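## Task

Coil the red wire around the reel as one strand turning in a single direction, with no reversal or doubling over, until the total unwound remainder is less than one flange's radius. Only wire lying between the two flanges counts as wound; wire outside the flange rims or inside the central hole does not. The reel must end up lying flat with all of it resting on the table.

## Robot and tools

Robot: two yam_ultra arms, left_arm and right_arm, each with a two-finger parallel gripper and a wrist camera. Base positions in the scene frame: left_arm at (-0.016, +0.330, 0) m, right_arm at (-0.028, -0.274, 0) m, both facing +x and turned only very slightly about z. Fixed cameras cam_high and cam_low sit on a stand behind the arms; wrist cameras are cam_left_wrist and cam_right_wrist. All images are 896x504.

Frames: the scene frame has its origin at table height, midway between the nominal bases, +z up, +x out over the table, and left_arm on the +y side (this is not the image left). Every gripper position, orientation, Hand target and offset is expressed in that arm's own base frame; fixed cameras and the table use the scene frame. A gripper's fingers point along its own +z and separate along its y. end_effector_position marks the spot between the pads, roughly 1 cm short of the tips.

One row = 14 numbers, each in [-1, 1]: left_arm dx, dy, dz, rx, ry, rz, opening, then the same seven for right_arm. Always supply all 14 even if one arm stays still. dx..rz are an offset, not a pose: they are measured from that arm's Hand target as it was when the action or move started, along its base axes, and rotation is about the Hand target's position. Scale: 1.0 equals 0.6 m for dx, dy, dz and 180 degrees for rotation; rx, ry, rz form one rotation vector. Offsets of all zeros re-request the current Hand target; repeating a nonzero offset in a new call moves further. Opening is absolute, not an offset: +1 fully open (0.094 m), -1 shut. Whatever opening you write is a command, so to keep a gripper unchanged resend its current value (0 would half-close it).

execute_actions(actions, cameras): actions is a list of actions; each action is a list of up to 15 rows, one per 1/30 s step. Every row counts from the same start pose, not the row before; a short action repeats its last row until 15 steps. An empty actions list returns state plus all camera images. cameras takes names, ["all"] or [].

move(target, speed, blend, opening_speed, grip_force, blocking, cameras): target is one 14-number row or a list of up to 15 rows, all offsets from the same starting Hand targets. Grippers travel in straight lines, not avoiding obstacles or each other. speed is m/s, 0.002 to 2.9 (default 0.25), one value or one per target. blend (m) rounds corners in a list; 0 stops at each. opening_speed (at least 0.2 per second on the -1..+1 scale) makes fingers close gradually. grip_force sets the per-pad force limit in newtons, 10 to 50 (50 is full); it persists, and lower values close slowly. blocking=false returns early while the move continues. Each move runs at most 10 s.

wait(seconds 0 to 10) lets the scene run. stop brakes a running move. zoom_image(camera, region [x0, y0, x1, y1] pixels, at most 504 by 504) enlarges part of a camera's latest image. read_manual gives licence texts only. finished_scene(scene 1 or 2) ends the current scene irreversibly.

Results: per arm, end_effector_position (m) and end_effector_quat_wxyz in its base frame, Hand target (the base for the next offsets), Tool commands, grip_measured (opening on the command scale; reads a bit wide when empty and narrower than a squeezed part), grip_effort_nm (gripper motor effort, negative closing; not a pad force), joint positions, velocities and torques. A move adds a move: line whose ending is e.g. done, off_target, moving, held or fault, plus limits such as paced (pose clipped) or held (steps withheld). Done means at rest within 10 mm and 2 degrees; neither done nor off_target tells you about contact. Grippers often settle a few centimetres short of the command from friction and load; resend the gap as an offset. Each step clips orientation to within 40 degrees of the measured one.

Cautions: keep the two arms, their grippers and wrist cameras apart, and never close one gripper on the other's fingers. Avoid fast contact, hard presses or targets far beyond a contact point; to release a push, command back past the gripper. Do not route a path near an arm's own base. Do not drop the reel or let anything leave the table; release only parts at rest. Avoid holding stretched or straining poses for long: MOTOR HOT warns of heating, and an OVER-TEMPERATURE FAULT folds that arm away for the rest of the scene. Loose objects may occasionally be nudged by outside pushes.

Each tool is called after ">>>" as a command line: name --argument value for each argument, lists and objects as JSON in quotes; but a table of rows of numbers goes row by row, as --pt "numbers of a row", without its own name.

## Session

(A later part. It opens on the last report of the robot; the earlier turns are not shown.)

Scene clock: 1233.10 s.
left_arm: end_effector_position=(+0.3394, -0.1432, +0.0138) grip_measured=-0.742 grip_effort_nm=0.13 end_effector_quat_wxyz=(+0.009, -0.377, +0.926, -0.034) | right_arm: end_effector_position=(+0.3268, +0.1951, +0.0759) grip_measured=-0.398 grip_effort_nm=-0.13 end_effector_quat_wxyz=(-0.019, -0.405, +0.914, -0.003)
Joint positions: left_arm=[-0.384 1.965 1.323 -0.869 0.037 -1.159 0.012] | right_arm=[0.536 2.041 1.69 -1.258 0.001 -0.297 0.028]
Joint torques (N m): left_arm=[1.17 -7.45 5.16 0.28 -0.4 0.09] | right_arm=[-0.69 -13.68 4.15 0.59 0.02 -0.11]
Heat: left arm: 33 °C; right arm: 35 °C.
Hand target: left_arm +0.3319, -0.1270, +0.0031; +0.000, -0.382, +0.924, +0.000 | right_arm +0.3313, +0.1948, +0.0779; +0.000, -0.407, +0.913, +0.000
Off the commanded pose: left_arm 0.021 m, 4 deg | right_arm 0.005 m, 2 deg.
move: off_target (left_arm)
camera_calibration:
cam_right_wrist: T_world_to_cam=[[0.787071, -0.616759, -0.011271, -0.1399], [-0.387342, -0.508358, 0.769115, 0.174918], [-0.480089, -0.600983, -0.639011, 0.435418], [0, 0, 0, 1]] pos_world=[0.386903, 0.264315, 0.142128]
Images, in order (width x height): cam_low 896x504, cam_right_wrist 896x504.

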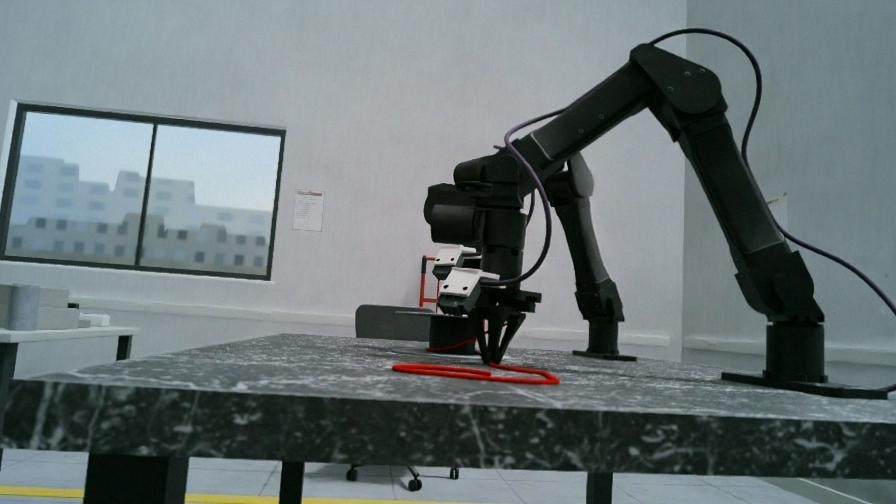

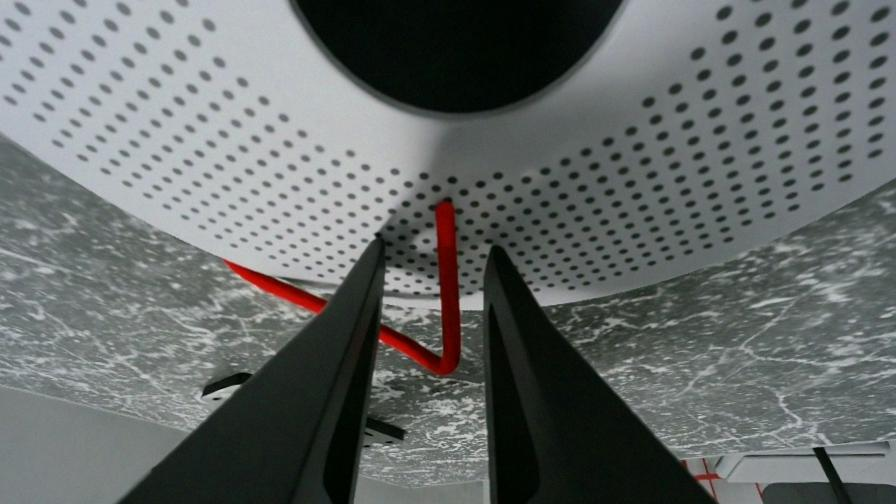

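>>> move --target '[0, 0, 0, 0, 0, 0, -0.74, 0, 0, 0, 0, 0, 0, -1]' --speed 0.08 --opening_speed 0.6 --cameras '["cam_right_wrist"]'

Scene clock: 1238.13 s.
left_arm: end_effector_position=(+0.3394, -0.1432, +0.0138) grip_measured=-0.742 grip_effort_nm=0.13 end_effector_quat_wxyz=(+0.009, -0.377, +0.926, -0.034) | right_arm: end_effector_position=(+0.3318, +0.1946, +0.0757) grip_measured=-0.944 grip_effort_nm=-0.99 end_effector_quat_wxyz=(-0.010, -0.403, +0.915, -0.006)
Joint positions: left_arm=[-0.384 1.965 1.323 -0.869 0.037 -1.159 0.012] | right_arm=[0.532 2.041 1.69 -1.242 0.009 -0.298 0.003]
Joint torques (N m): left_arm=[1.18 -7.42 5.19 0.28 -0.4 0.11] | right_arm=[-0.16 -13.56 4.01 0.46 -0.05 -0.11]
Heat: left arm: 33 °C; right arm: 35 °C.
Hand target: left_arm +0.3319, -0.1270, +0.0031; +0.000, -0.382, +0.924, +0.000 | right_arm +0.3313, +0.1948, +0.0778; +0.000, -0.407, +0.914, +0.000
Off the commanded pose: left_arm 0.021 m, 4 deg | right_arm 0.002 m, 1 deg.
move: off_target (left_arm)
camera_calibration:
cam_right_wrist: T_world_to_cam=[[0.78518, -0.619266, 0.00159696, -0.143952], [-0.402504, -0.50838, 0.761275, 0.182335], [-0.47062, -0.59838, -0.648427, 0.434442], [0, 0, 0, 1]] pos_world=[0.390876, 0.263512, 0.143127]
Images, in order (width x height): cam_right_wrist 896x504.

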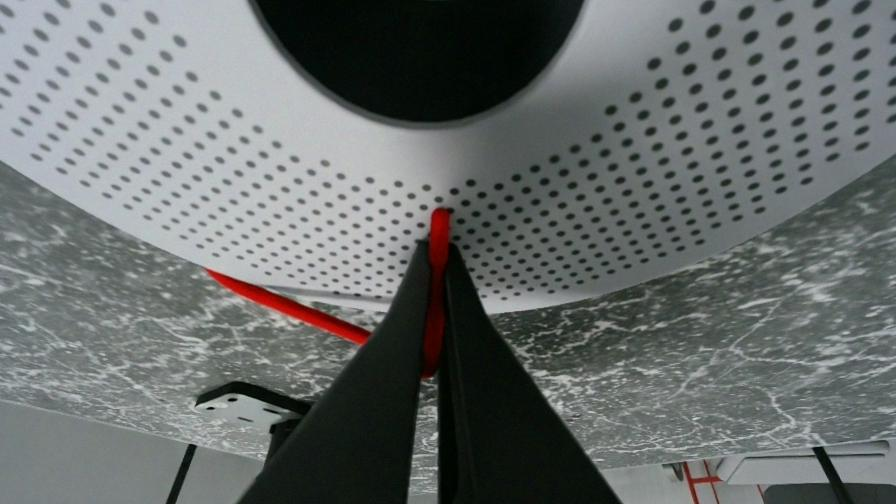

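>>> move --pt "0 0 0 0 0 0 -0.74 0 0 0.037 0 0 0 -1" --pt "0 0 0 0 0 0 -0.74 -0.1017 -0.1067 0.037 0 0 0 -1" --pt "0 0 0 0 0 0 -0.74 -0.1017 -0.1067 -0.0463 0 0 0 -1" --pt "0 0 0 0 0 0 -0.74 0.0065 -0.1562 -0.0463 0 0 -0.0833 -1" --speed 0.12 --blend '[0.015, 0.015, 0.015, 0]' --cameras '["all"]'

>>> zoom_image --camera "cam_high" --region '[410, 200, 610, 350]'

Scene clock: 1267.77 s.
left_arm: end_effector_position=(+0.3394, -0.1432, +0.0138) grip_measured=-0.742 grip_effort_nm=0.13 end_effector_quat_wxyz=(+0.009, -0.377, +0.926, -0.034) | right_arm: end_effector_position=(+0.3305, +0.1036, +0.0478) grip_measured=-0.946 grip_effort_nm=-1.04 end_effector_quat_wxyz=(+0.003, -0.291, +0.957, +0.003)
Joint positions: left_arm=[-0.384 1.965 1.323 -0.869 0.037 -1.159 0.012] | right_arm=[0.298 1.89 1.365 -1.039 -0.006 -0.293 0.003]
Joint torques (N m): left_arm=[1.13 -7.45 5.16 0.29 -0.41 0.1] | right_arm=[-0.84 -8.2 8.25 0.01 0.02 0.08]
Heat: left arm: 33 °C; right arm: 34 °C.
Hand target: left_arm +0.3319, -0.1270, +0.0031; +0.000, -0.382, +0.924, +0.000 | right_arm +0.3353, +0.1010, +0.0502; +0.000, -0.284, +0.959, +0.000
Off the commanded pose: left_arm 0.021 m, 4 deg | right_arm 0.006 m, 1 deg.
move: off_target (left_arm); blend cut to 0.0111 m at target 1
camera_calibration:
cam_left_wrist: T_world_to_cam=[[0.743172, -0.665322, 0.0710104, -0.352386], [-0.468781, -0.442009, 0.764769, 0.0932462], [-0.47743, -0.601643, -0.640379, 0.194264], [0, 0, 0, 1]] pos_world=[0.398343, -0.0763565, 0.0781139]
cam_right_wrist: T_world_to_cam=[[0.615709, -0.787971, -0.00211894, -0.1256], [-0.528697, -0.415107, 0.740382, 0.189918], [-0.584279, -0.45474, -0.672183, 0.385124], [0, 0, 0, 1]] pos_world=[0.402762, 0.154999, 0.117995]

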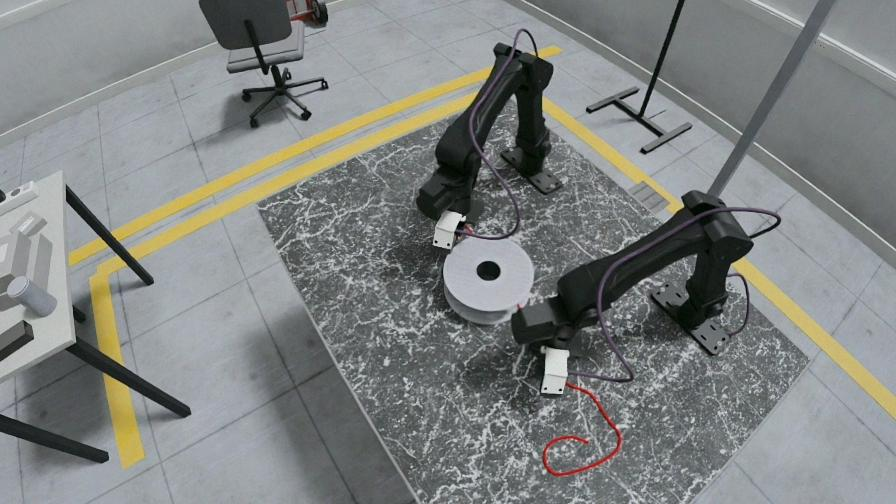

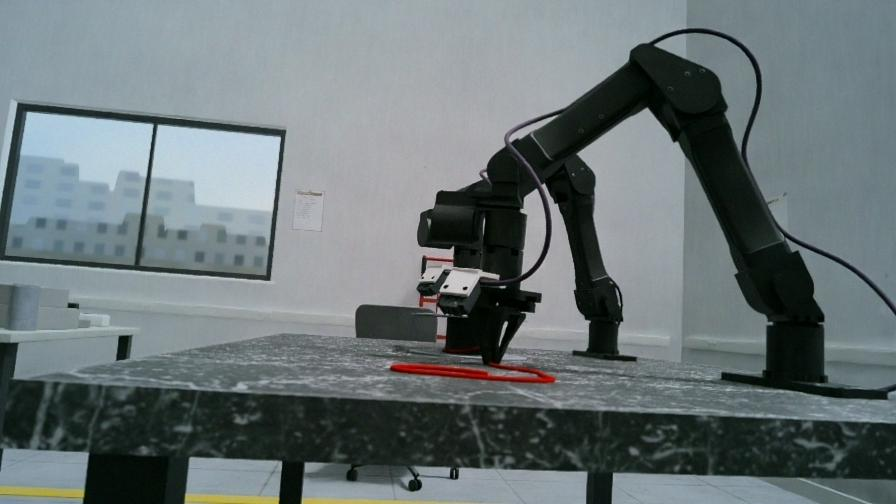

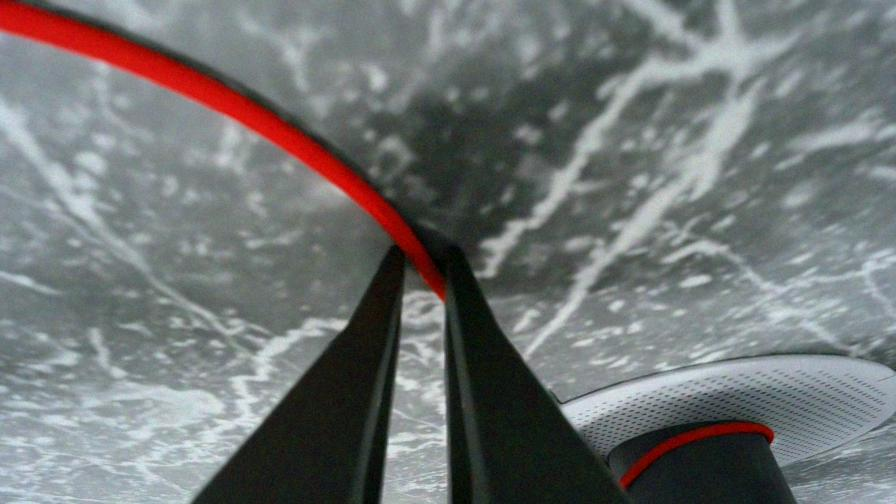

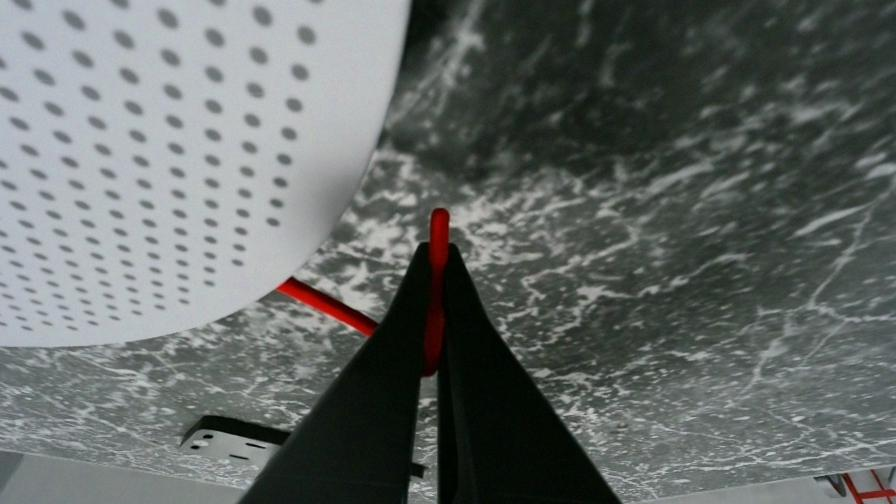

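Scaled by 2.520 from the camera's 896x504 image, which has a finer 1280x720 frame.

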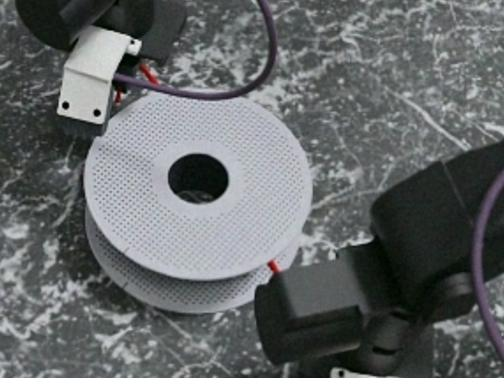

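>>> move --pt "0 0 0 0 0 0 -0.74 0.0498 0.0165 0 0 0 -0.039 -1" --pt "0 0 0 0 0 0 -0.74 0.0945 0.0367 0 0 0 -0.072 -1" --speed 0.06 --blend '[0.01, 0]' --cameras '["cam_high", "cam_right_wrist", "cam_left_wrist"]'

>>> zoom_image --camera "cam_high" --region '[410, 200, 610, 350]'

Scene clock: 1295.67 s.
left_arm: end_effector_position=(+0.3394, -0.1432, +0.0138) grip_measured=-0.742 grip_effort_nm=0.13 end_effector_quat_wxyz=(+0.009, -0.377, +0.926, -0.034) | right_arm: end_effector_position=(+0.3868, +0.1209, +0.0496) grip_measured=-0.946 grip_effort_nm=-1.05 end_effector_quat_wxyz=(+0.000, -0.176, +0.984, +0.003)
Joint positions: left_arm=[-0.384 1.965 1.323 -0.869 0.037 -1.159 0.012] | right_arm=[0.298 2.117 1.701 -1.155 -0.006 -0.057 0.003]
Joint torques (N m): left_arm=[1.14 -7.47 5.2 0.28 -0.4 0.1] | right_arm=[0.18 -10.43 8.54 0.04 0.07 0.11]
Heat: left arm: 33 °C; right arm: 36 °C.
Hand target: left_arm +0.3319, -0.1270, +0.0031; +0.000, -0.382, +0.924, +0.000 | right_arm +0.3920, +0.1230, +0.0502; +0.000, -0.174, +0.985, +0.000
Off the commanded pose: left_arm 0.021 m, 4 deg | right_arm 0.006 m, 0 deg.
move: off_target (left_arm)
camera_calibration:
cam_left_wrist: T_world_to_cam=[[0.743172, -0.665322, 0.0710104, -0.352386], [-0.468781, -0.442009, 0.764769, 0.0932462], [-0.47743, -0.601643, -0.640379, 0.194264], [0, 0, 0, 1]] pos_world=[0.398343, -0.0763565, 0.0781139]
cam_right_wrist: T_world_to_cam=[[0.414603, -0.909989, -0.0048857, -0.0539876], [-0.604862, -0.279587, 0.745636, 0.23829], [-0.679887, -0.306188, -0.666335, 0.445785], [0, 0, 0, 1]] pos_world=[0.469599, 0.153989, 0.119101]
Images, in order (width x height): cam_high 896x504, cam_left_wrist 896x504, cam_right_wrist 896x504.

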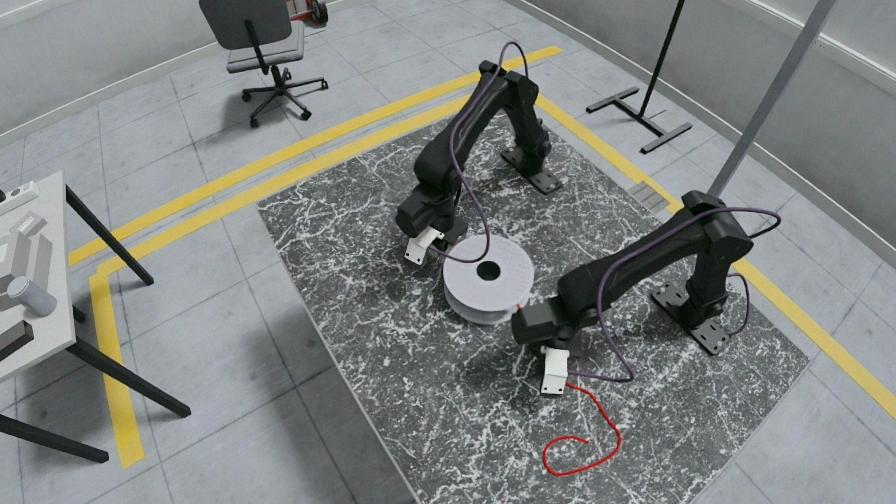

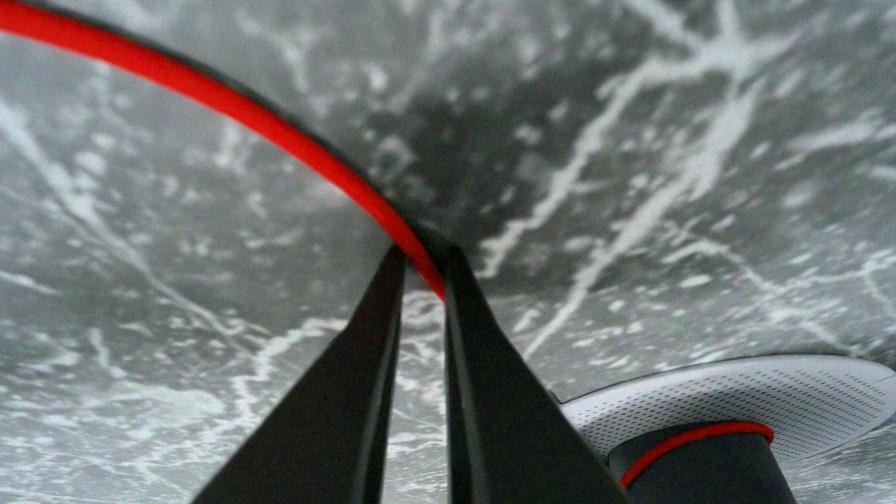

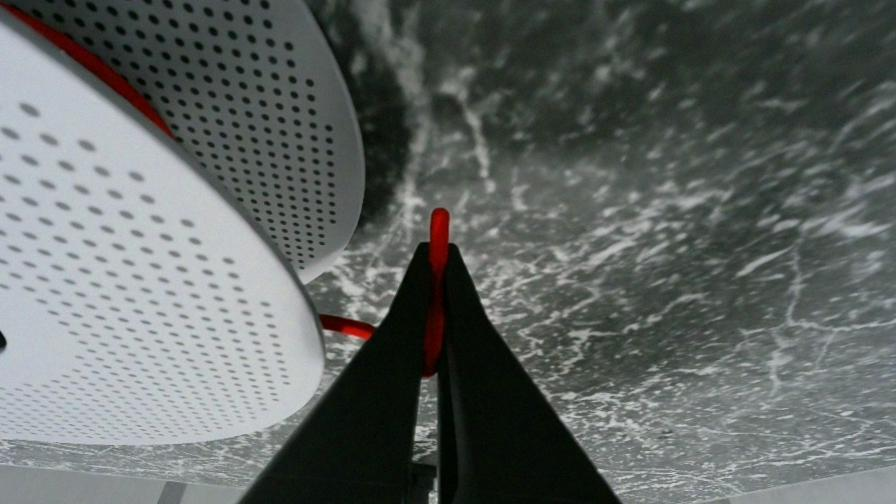

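Scaled by 2.520 from the camera's 896x504 image, which has a finer 1280x720 frame.

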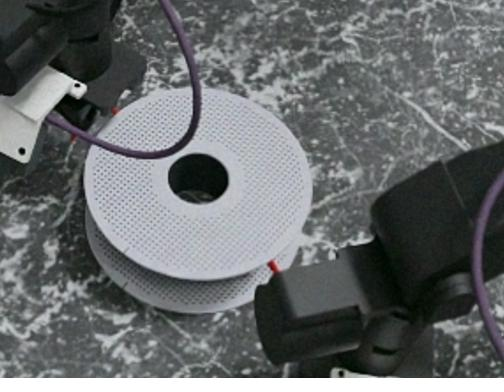

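>>> execute_actions --actions '[]' --cameras '["all"]'

Scene clock: 1323.67 s.
left_arm: end_effector_position=(+0.3394, -0.1432, +0.0138) grip_measured=-0.742 grip_effort_nm=0.13 end_effector_quat_wxyz=(+0.009, -0.377, +0.926, -0.034) | right_arm: end_effector_position=(+0.3866, +0.1208, +0.0496) grip_measured=-0.946 grip_effort_nm=-1.05 end_effector_quat_wxyz=(-0.001, -0.176, +0.984, +0.003)
Joint positions: left_arm=[-0.384 1.965 1.323 -0.869 0.037 -1.159 0.012] | right_arm=[0.298 2.117 1.701 -1.156 -0.006 -0.056 0.003]
Joint velocities: within noise
Joint torques (N m): left_arm=[1.16 -7.49 5.14 0.29 -0.4 0.1] | right_arm=[0.36 -10.25 8.79 0.07 0.07 0.07]
Heat: left arm: 32 °C; right arm: 37 °C.
Hand target: left_arm +0.3319, -0.1270, +0.0031; +0.000, -0.382, +0.924, +0.000 | right_arm +0.3919, +0.1230, +0.0502; +0.000, -0.174, +0.985, +0.000
Tool commands: left_gripper/opening=-0.74 right_gripper/opening=-1.0
Off the commanded pose: left_arm 0.021 m, 4 deg | right_arm 0.006 m, 0 deg.
camera_calibration:
cam_left_wrist: T_world_to_cam=[[0.743172, -0.665322, 0.0710104, -0.352386], [-0.468781, -0.442009, 0.764769, 0.0932462], [-0.47743, -0.601643, -0.640379, 0.194264], [0, 0, 0, 1]] pos_world=[0.398343, -0.0763565, 0.0781139]
cam_right_wrist: T_world_to_cam=[[0.414273, -0.910139, -0.00499155, -0.0538468], [-0.604397, -0.279199, 0.746158, 0.237936], [-0.680501, -0.306097, -0.66575, 0.445825], [0, 0, 0, 1]] pos_world=[0.4695, 0.153889, 0.119001]

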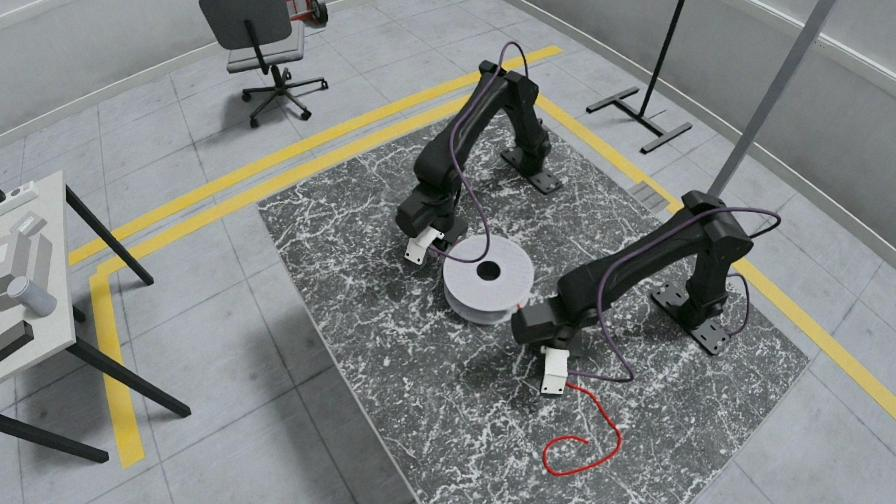

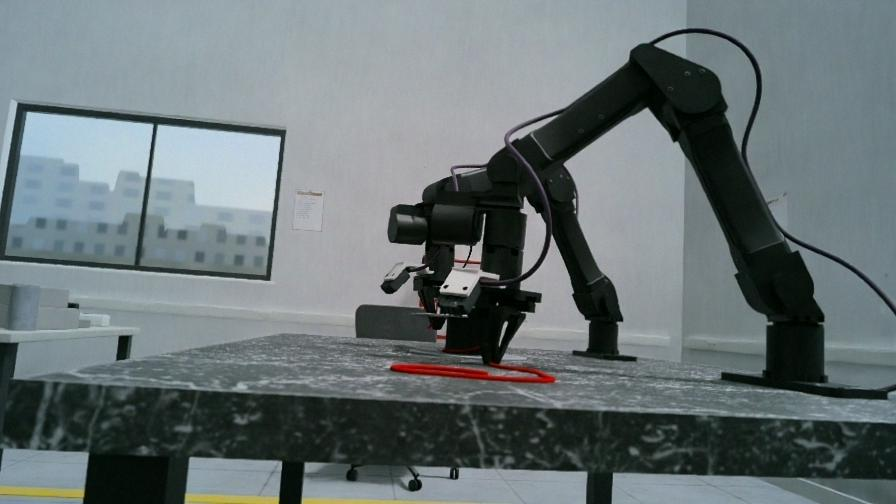

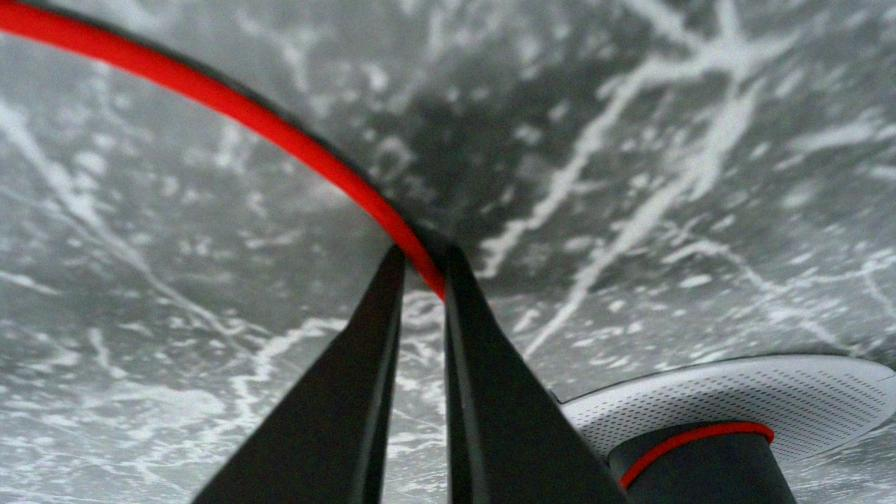

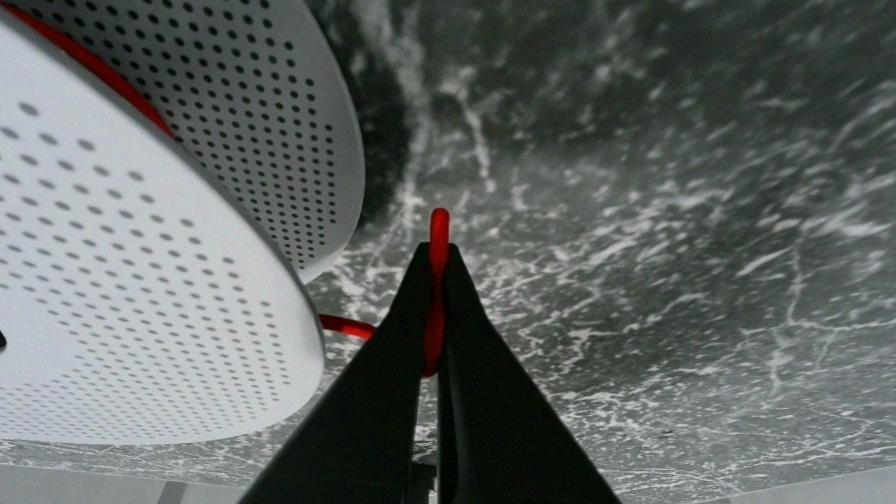

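>>> move --pt "0 0 0 0 0 0 -0.74 0 0 0 0 0 0 -0.75" --pt "0 0 0 0 0 0 -0.74 0 0 0.12 0 0 0 -0.75" --speed 0.08 --opening_speed 0.4 --cameras '["cam_high", "cam_right_wrist", "cam_left_wrist"]'

Scene clock: 1398.57 s.
left_arm: end_effector_position=(+0.3394, -0.1432, +0.0138) grip_measured=-0.742 grip_effort_nm=0.13 end_effector_quat_wxyz=(+0.009, -0.377, +0.926, -0.034) | right_arm: end_effector_position=(+0.3891, +0.1213, +0.1199) grip_measured=-0.752 grip_effort_nm=0.11 end_effector_quat_wxyz=(-0.001, -0.176, +0.984, +0.003)
Joint positions: left_arm=[-0.384 1.965 1.323 -0.869 0.037 -1.159 0.012] | right_arm=[0.298 2.117 1.981 -1.436 -0.005 -0.056 0.012]
Joint torques (N m): left_arm=[1.14 -7.46 5.19 0.27 -0.4 0.09] | right_arm=[0.2 -10.81 8.42 0.08 0.08 0.11]
Heat: left arm: 32 °C; right arm: 38 °C.
Hand target: left_arm +0.3319, -0.1270, +0.0031; +0.000, -0.382, +0.924, +0.000 | right_arm +0.3919, +0.1230, +0.1222; +0.000, -0.174, +0.985, +0.000
Off the commanded pose: left_arm 0.021 m, 4 deg | right_arm 0.004 m, 0 deg.
move: off_target (left_arm)
camera_calibration:
cam_left_wrist: T_world_to_cam=[[0.743172, -0.665322, 0.0710104, -0.352386], [-0.468781, -0.442009, 0.764769, 0.0932462], [-0.47743, -0.601643, -0.640379, 0.194264], [0, 0, 0, 1]] pos_world=[0.398343, -0.0763565, 0.0781139]
cam_right_wrist: T_world_to_cam=[[0.413916, -0.910307, -0.00378453, -0.0539757], [-0.604775, -0.278093, 0.746265, 0.187011], [-0.680383, -0.306602, -0.665638, 0.494512], [0, 0, 0, 1]] pos_world=[0.471899, 0.154491, 0.189402]
Images, in order (width x height): cam_high 896x504, cam_left_wrist 896x504, cam_right_wrist 896x504.

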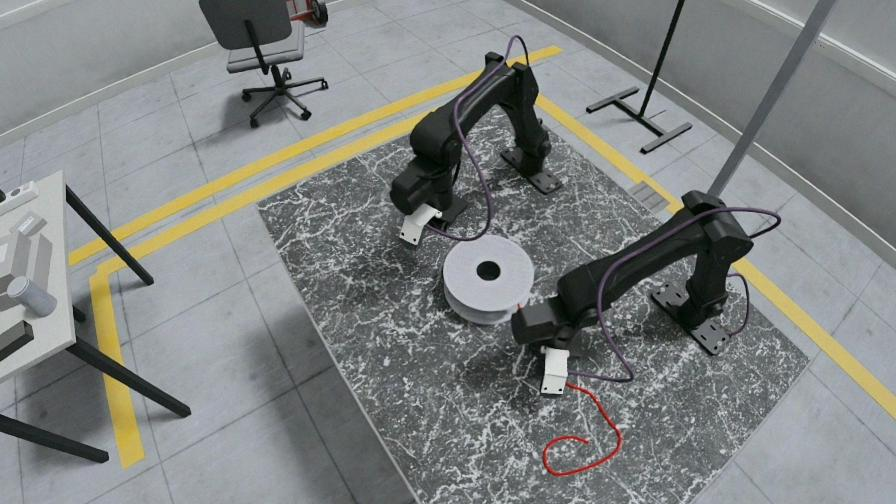

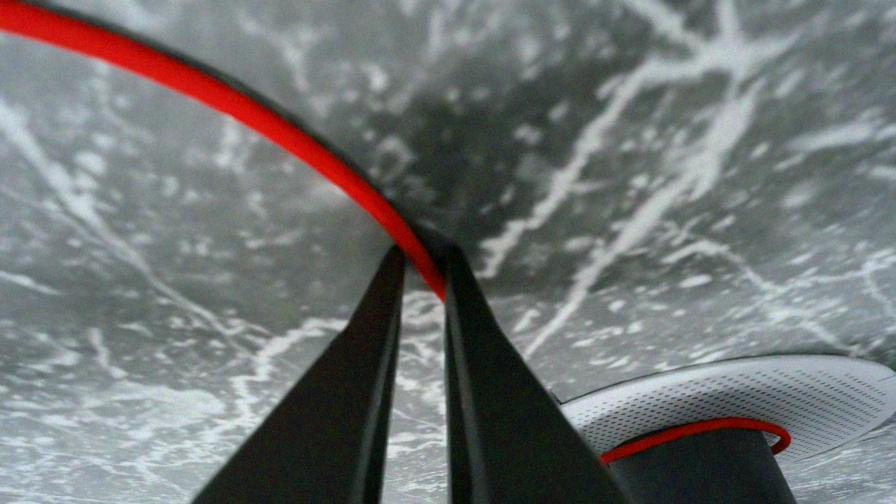

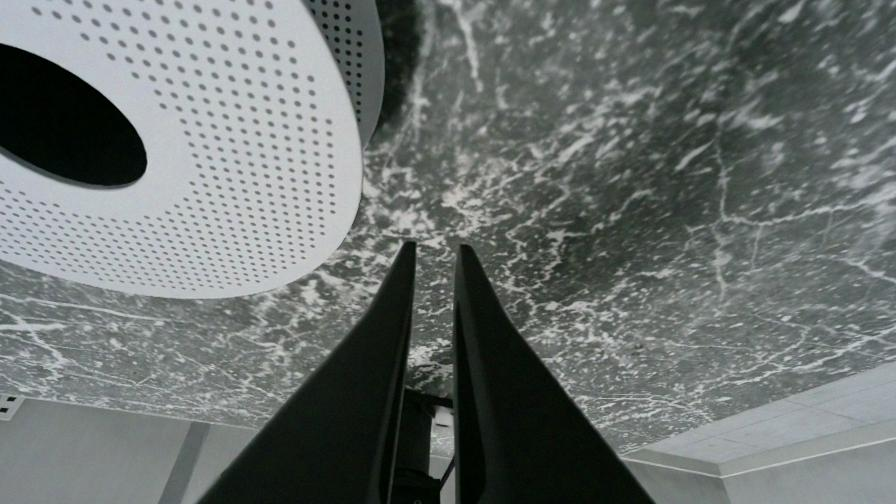

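>>> execute_actions --actions '[]' --cameras '["cam_low", "cam_high"]'

>>> zoom_image --camera "cam_low" --region '[360, 220, 600, 400]'

>>> zoom_image --camera "cam_high" --region '[400, 200, 580, 340]'

Scene clock: 1406.20 s.
left_arm: end_effector_position=(+0.3394, -0.1432, +0.0138) grip_measured=-0.742 grip_effort_nm=0.13 end_effector_quat_wxyz=(+0.009, -0.377, +0.926, -0.034) | right_arm: end_effector_position=(+0.3890, +0.1213, +0.1199) grip_measured=-0.752 grip_effort_nm=0.11 end_effector_quat_wxyz=(-0.001, -0.176, +0.984, +0.002)
Joint positions: left_arm=[-0.384 1.965 1.323 -0.869 0.037 -1.159 0.012] | right_arm=[0.298 2.117 1.981 -1.436 -0.005 -0.056 0.012]
Joint velocities: within noise
Joint torques (N m): left_arm=[1.11 -7.45 5.2 0.3 -0.4 0.1] | right_arm=[0.31 -10.8 8.35 0.03 0.06 0.1]
Heat: left arm: 32 °C; right arm: 38 °C.
Hand target: left_arm +0.3319, -0.1270, +0.0031; +0.000, -0.382, +0.924, +0.000 | right_arm +0.3919, +0.1230, +0.1222; +0.000, -0.174, +0.985, +0.000
Tool commands: left_gripper/opening=-0.74 right_gripper/opening=-0.75
Off the commanded pose: left_arm 0.021 m, 4 deg | right_arm 0.004 m, 0 deg.
Images, in order (width x height): cam_high 896x504, cam_low 896x504.

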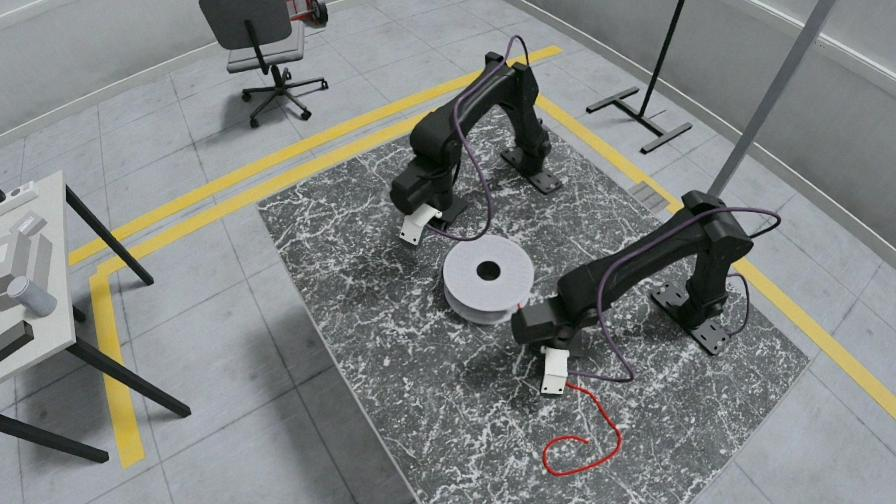

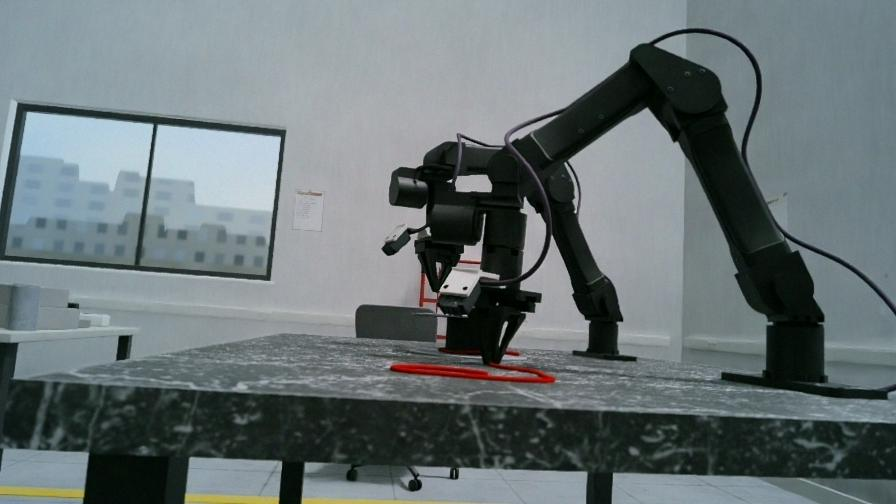

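Scaled by 2.100 from the camera's 896x504 image, which has a finer 1280x720 frame.

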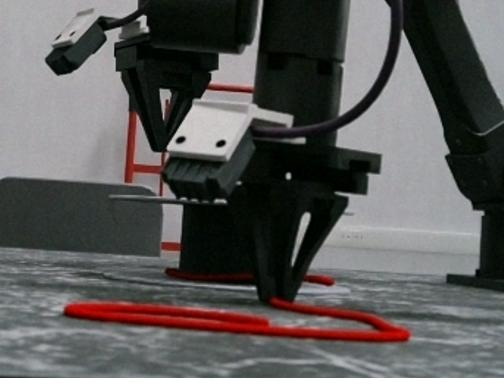

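Scaled by 2.800 from the camera's 896x504 image, which has a finer 1280x720 frame.

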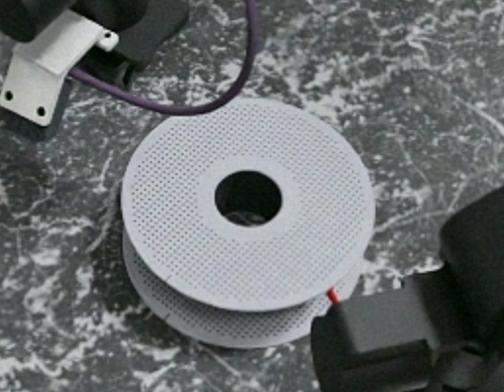

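>>> move --pt "0 0 0 0 0 0 -0.74 0.09 -0.0083 -0.04 0 0 -0.3611 -0.75" --pt "0 0 0 0 0 0 -0.74 0.09 -0.0083 -0.11 0 0 -0.3611 -0.75" --speed 0.2 --blend 0.02 --cameras '["cam_right_wrist"]'

Scene clock: 1465.73 s.
left_arm: end_effector_position=(+0.3394, -0.1432, +0.0138) grip_measured=-0.742 grip_effort_nm=0.13 end_effector_quat_wxyz=(+0.009, -0.377, +0.926, -0.034) | right_arm: end_effector_position=(+0.4440, +0.1209, +0.0626) grip_measured=-0.752 grip_effort_nm=0.11 end_effector_quat_wxyz=(-0.001, +0.375, +0.927, +0.003)
Joint positions: left_arm=[-0.384 1.965 1.323 -0.869 0.037 -1.159 0.012] | right_arm=[0.262 2.362 2.157 -1.364 -0.005 1.031 0.012]
Joint torques (N m): left_arm=[1.14 -7.43 5.19 0.29 -0.41 0.1] | right_arm=[-0.54 -13.48 5.16 0.42 0.05 0.12]
Heat: left arm: 32 °C; right arm: 37 °C.
Hand target: left_arm +0.3319, -0.1270, +0.0031; +0.000, -0.382, +0.924, +0.000 | right_arm +0.4459, +0.1181, +0.0561; +0.000, +0.382, +0.924, +0.000
Off the commanded pose: left_arm 0.021 m, 4 deg | right_arm 0.007 m, 1 deg.
move: off_target (left_arm)
camera_calibration:
cam_right_wrist: T_world_to_cam=[[-0.641643, -0.766996, -0.00332081, 0.373983], [-0.51058, 0.423895, 0.748079, 0.136104], [-0.572366, 0.481695, -0.663602, 0.350179], [0, 0, 0, 1]] pos_world=[0.509886, 0.0604702, 0.131805]
Images, in order (width x height): cam_right_wrist 896x504.

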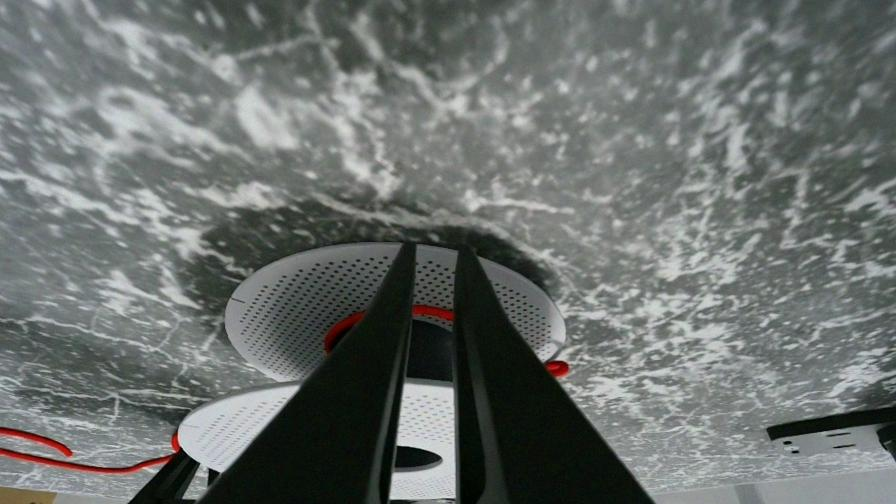

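>>> zoom_image --camera "cam_right_wrist" --region '[160, 220, 600, 500]'

Scaled by 1.145 from the camera's 896x504 image, which has a finer 1280x720 frame.

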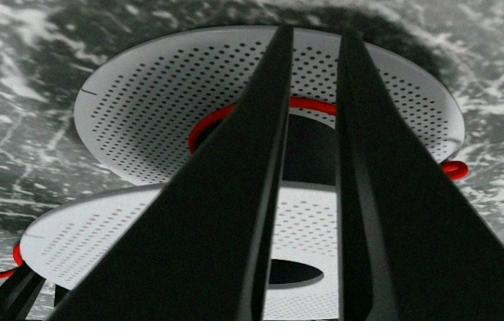

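>>> move --pt "0 0 0 0 0 0 -0.74 -0.15 -0.08 0.09 0 0 -0.1667 -0.75" --pt "0 0 0 0 0 0 -0.74 -0.30 -0.05 0.04 0 0 -0.1667 -0.75" --speed 0.2 --blend 0.02 --cameras '["cam_right_wrist"]'

>>> zoom_image --camera "cam_right_wrist" --region '[160, 220, 640, 500]'

Scene clock: 1479.27 s.
left_arm: end_effector_position=(+0.3394, -0.1432, +0.0138) grip_measured=-0.742 grip_effort_nm=0.13 end_effector_quat_wxyz=(+0.009, -0.377, +0.926, -0.034) | right_arm: end_effector_position=(+0.2672, +0.0894, +0.0783) grip_measured=-0.752 grip_effort_nm=0.11 end_effector_quat_wxyz=(-0.009, +0.605, +0.796, -0.005)
Joint positions: left_arm=[-0.384 1.965 1.323 -0.869 0.037 -1.159 0.012] | right_arm=[0.313 1.647 1.194 -1.137 -0.01 1.614 0.012]
Joint torques (N m): left_arm=[1.14 -7.46 5.2 0.28 -0.39 0.1] | right_arm=[0.32 -9.84 4.34 0.32 0.11 0.11]
Heat: left arm: 32 °C; right arm: 36 °C.
Hand target: left_arm +0.3319, -0.1270, +0.0031; +0.000, -0.382, +0.924, +0.000 | right_arm +0.2660, +0.0880, +0.0801; +0.000, +0.608, +0.794, +0.000
Off the commanded pose: left_arm 0.021 m, 4 deg | right_arm 0.003 m, 1 deg.
move: off_target (left_arm)
camera_calibration:
cam_right_wrist: T_world_to_cam=[[-0.941398, -0.336731, 0.01954, 0.27625], [-0.207793, 0.624609, 0.752785, -0.0517852], [-0.265691, 0.70461, -0.657976, 0.172262], [0, 0, 0, 1]] pos_world=[0.29507, 0.00398967, 0.14693]
Images, in order (width x height): cam_right_wrist 896x504.

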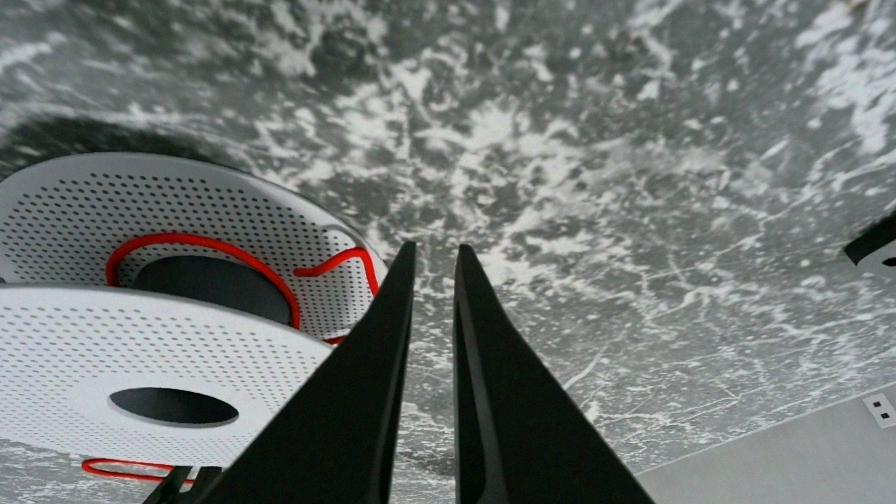

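Scaled by 1.050 from the camera's 896x504 image, which has a finer 1280x720 frame.

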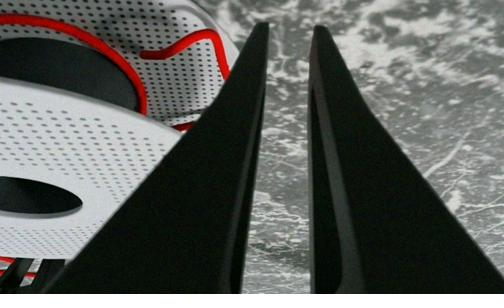

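>>> move --pt "0 0.035 0 0 0 0 -0.74 0 0 0.085 0 0 0 0.9" --pt "0 0.035 0 0 0 0 -0.74 0.2333 0.2867 0.10 0 0 0.0278 0.9" --speed 0.2 --blend 0.02 --cameras '["cam_right_wrist", "cam_high"]'

Scene clock: 1556.37 s.
left_arm: end_effector_position=(+0.3474, -0.1212, +0.0139) grip_measured=-0.742 grip_effort_nm=0.13 end_effector_quat_wxyz=(+0.010, -0.381, +0.924, -0.033) | right_arm: end_effector_position=(+0.4049, +0.2621, +0.1426) grip_measured=+0.898 grip_effort_nm=0.11 end_effector_quat_wxyz=(+0.024, +0.567, +0.820, +0.070)
Joint positions: left_arm=[-0.32 1.964 1.323 -0.871 0.037 -1.103 0.012] | right_arm=[0.569 2.369 2.484 -1.538 -0.01 1.779 0.089]
Joint torques (N m): left_arm=[0.57 -8.9 2.54 0.41 -0.41 0.1] | right_arm=[-0.13 -11.93 8.24 0.27 0.08 0.1]
Heat: left arm: 31 °C; right arm: 33 °C.
Hand target: left_arm +0.3320, -0.1059, +0.0030; +0.000, -0.382, +0.924, +0.000 | right_arm +0.4059, +0.2600, +0.1401; +0.000, +0.573, +0.819, +0.000
Off the commanded pose: left_arm 0.024 m, 4 deg | right_arm 0.003 m, 8 deg.
joint sent to its limit (right arm) — joint 4 (wrist pitch), lower limit. The joint targets are off in orientation, not in position.
move: off_target (left_arm, right_arm)
camera_calibration:
cam_right_wrist: T_world_to_cam=[[-0.89874, -0.414536, -0.142919, 0.489062], [-0.368843, 0.538465, 0.757635, -0.0923161], [-0.23711, 0.733632, -0.636839, 0.107352], [0, 0, 0, 1]] pos_world=[0.430943, 0.173686, 0.208204]
Images, in order (width x height): cam_high 896x504, cam_right_wrist 896x504.

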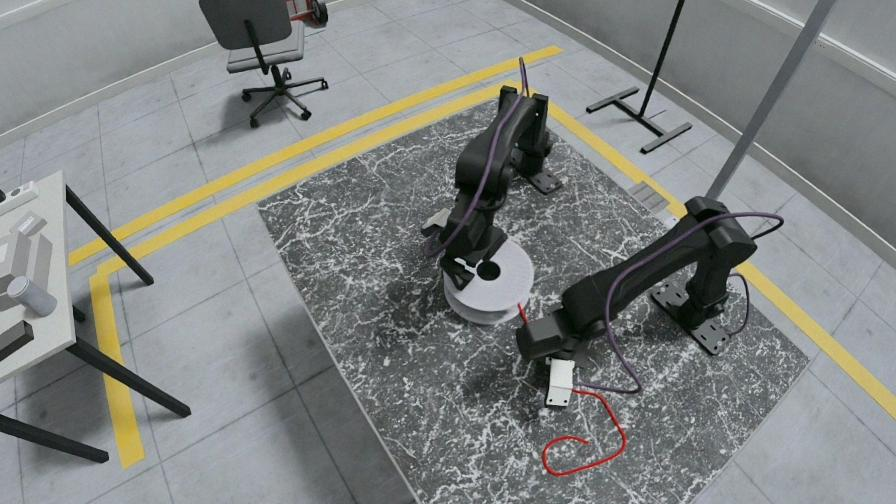

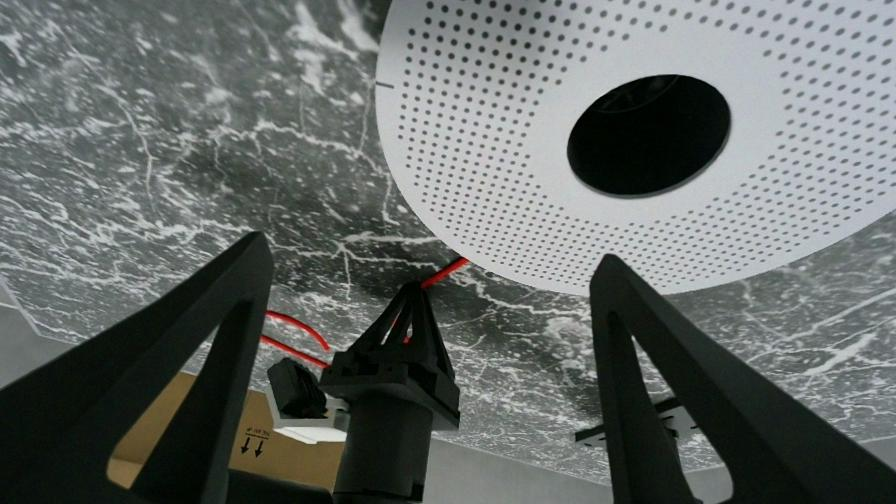

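>>> move --target '[0,0,0,0,0,0,-0.74, 0,0,-0.0833,0,0,0,0.9]' --speed 0.12 --cameras '["cam_right_wrist"]'

Scene clock: 1561.90 s.
left_arm: end_effector_position=(+0.3474, -0.1212, +0.0139) grip_measured=-0.742 grip_effort_nm=0.13 end_effector_quat_wxyz=(+0.010, -0.381, +0.924, -0.033) | right_arm: end_effector_position=(+0.4048, +0.2620, +0.0908) grip_measured=+0.898 grip_effort_nm=0.11 end_effector_quat_wxyz=(+0.002, +0.569, +0.822, +0.018)
Joint positions: left_arm=[-0.32 1.964 1.323 -0.871 0.037 -1.103 0.012] | right_arm=[0.569 2.483 2.487 -1.54 -0.01 1.78 0.089]
Joint torques (N m): left_arm=[0.55 -8.92 2.52 0.41 -0.39 0.09] | right_arm=[-0.32 -13.16 8.27 0.03 0.12 0.12]
Heat: left arm: 31 °C; right arm: 34 °C.
Hand target: left_arm +0.3320, -0.1059, +0.0030; +0.000, -0.382, +0.924, +0.000 | right_arm +0.4059, +0.2600, +0.0902; +0.000, +0.573, +0.819, +0.000
Off the commanded pose: left_arm 0.024 m, 4 deg | right_arm 0.002 m, 2 deg.
joint sent to its limit (right arm) — joint 4 (wrist pitch), lower limit. The joint targets still meet the commanded pose.
move: off_target (left_arm)
camera_calibration:
cam_right_wrist: T_world_to_cam=[[-0.907192, -0.419473, -0.0323315, 0.47616], [-0.297074, 0.584271, 0.755232, -0.0939627], [-0.297909, 0.694745, -0.65466, 0.110795], [0, 0, 0, 1]] pos_world=[0.437062, 0.177662, 0.158892]
Images, in order (width x height): cam_right_wrist 896x504.

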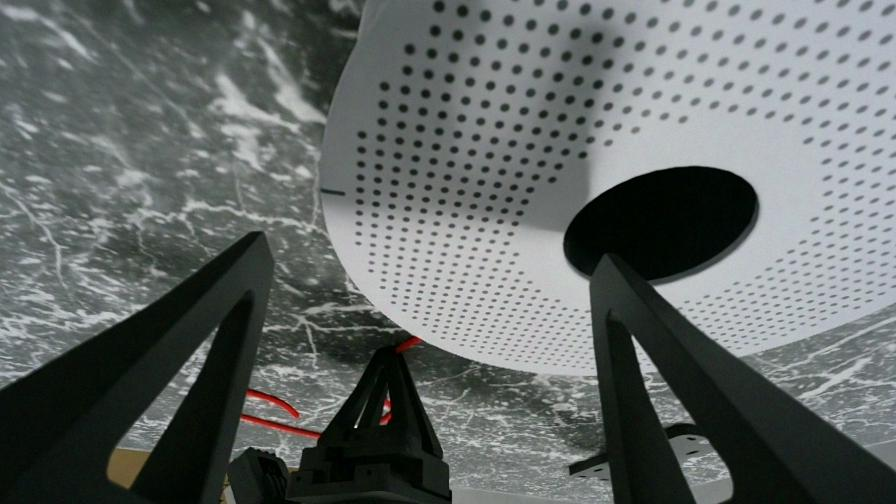

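>>> move --target '[0,0,0,0,0,0,-0.74, 0,0,-0.0537,0,0,0,0.9]' --speed 0.08 --cameras '["cam_right_wrist"]'

Scene clock: 1571.77 s.
left_arm: end_effector_position=(+0.3474, -0.1212, +0.0139) grip_measured=-0.742 grip_effort_nm=0.13 end_effector_quat_wxyz=(+0.010, -0.381, +0.924, -0.033) | right_arm: end_effector_position=(+0.4060, +0.2628, +0.0710) grip_measured=+0.898 grip_effort_nm=0.11 end_effector_quat_wxyz=(+0.000, +0.569, +0.822, +0.013)
Joint positions: left_arm=[-0.32 1.964 1.323 -0.871 0.037 -1.103 0.012] | right_arm=[0.569 2.483 2.407 -1.47 -0.01 1.78 0.089]
Joint torques (N m): left_arm=[0.58 -8.94 2.52 0.41 -0.4 0.1] | right_arm=[-0.23 -13.22 4.64 0.42 0.11 0.14]
Heat: left arm: 31 °C; right arm: 35 °C.
Hand target: left_arm +0.3320, -0.1059, +0.0030; +0.000, -0.382, +0.924, +0.000 | right_arm +0.4060, +0.2601, +0.0580; +0.000, +0.573, +0.819, +0.000
Off the commanded pose: left_arm 0.024 m, 4 deg | right_arm 0.013 m, 2 deg.
move: off_target (left_arm, right_arm)
camera_calibration:
cam_right_wrist: T_world_to_cam=[[-0.90743, -0.419644, -0.0216758, 0.476325], [-0.290231, 0.588618, 0.754517, -0.082939], [-0.303869, 0.690962, -0.655923, 0.101072], [0, 0, 0, 1]] pos_world=[0.438873, 0.178869, 0.139199]
Images, in order (width x height): cam_right_wrist 896x504.

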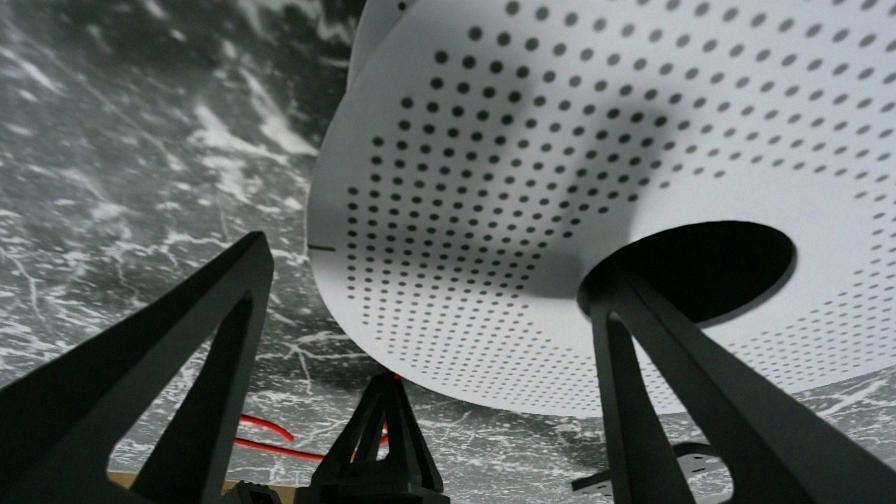

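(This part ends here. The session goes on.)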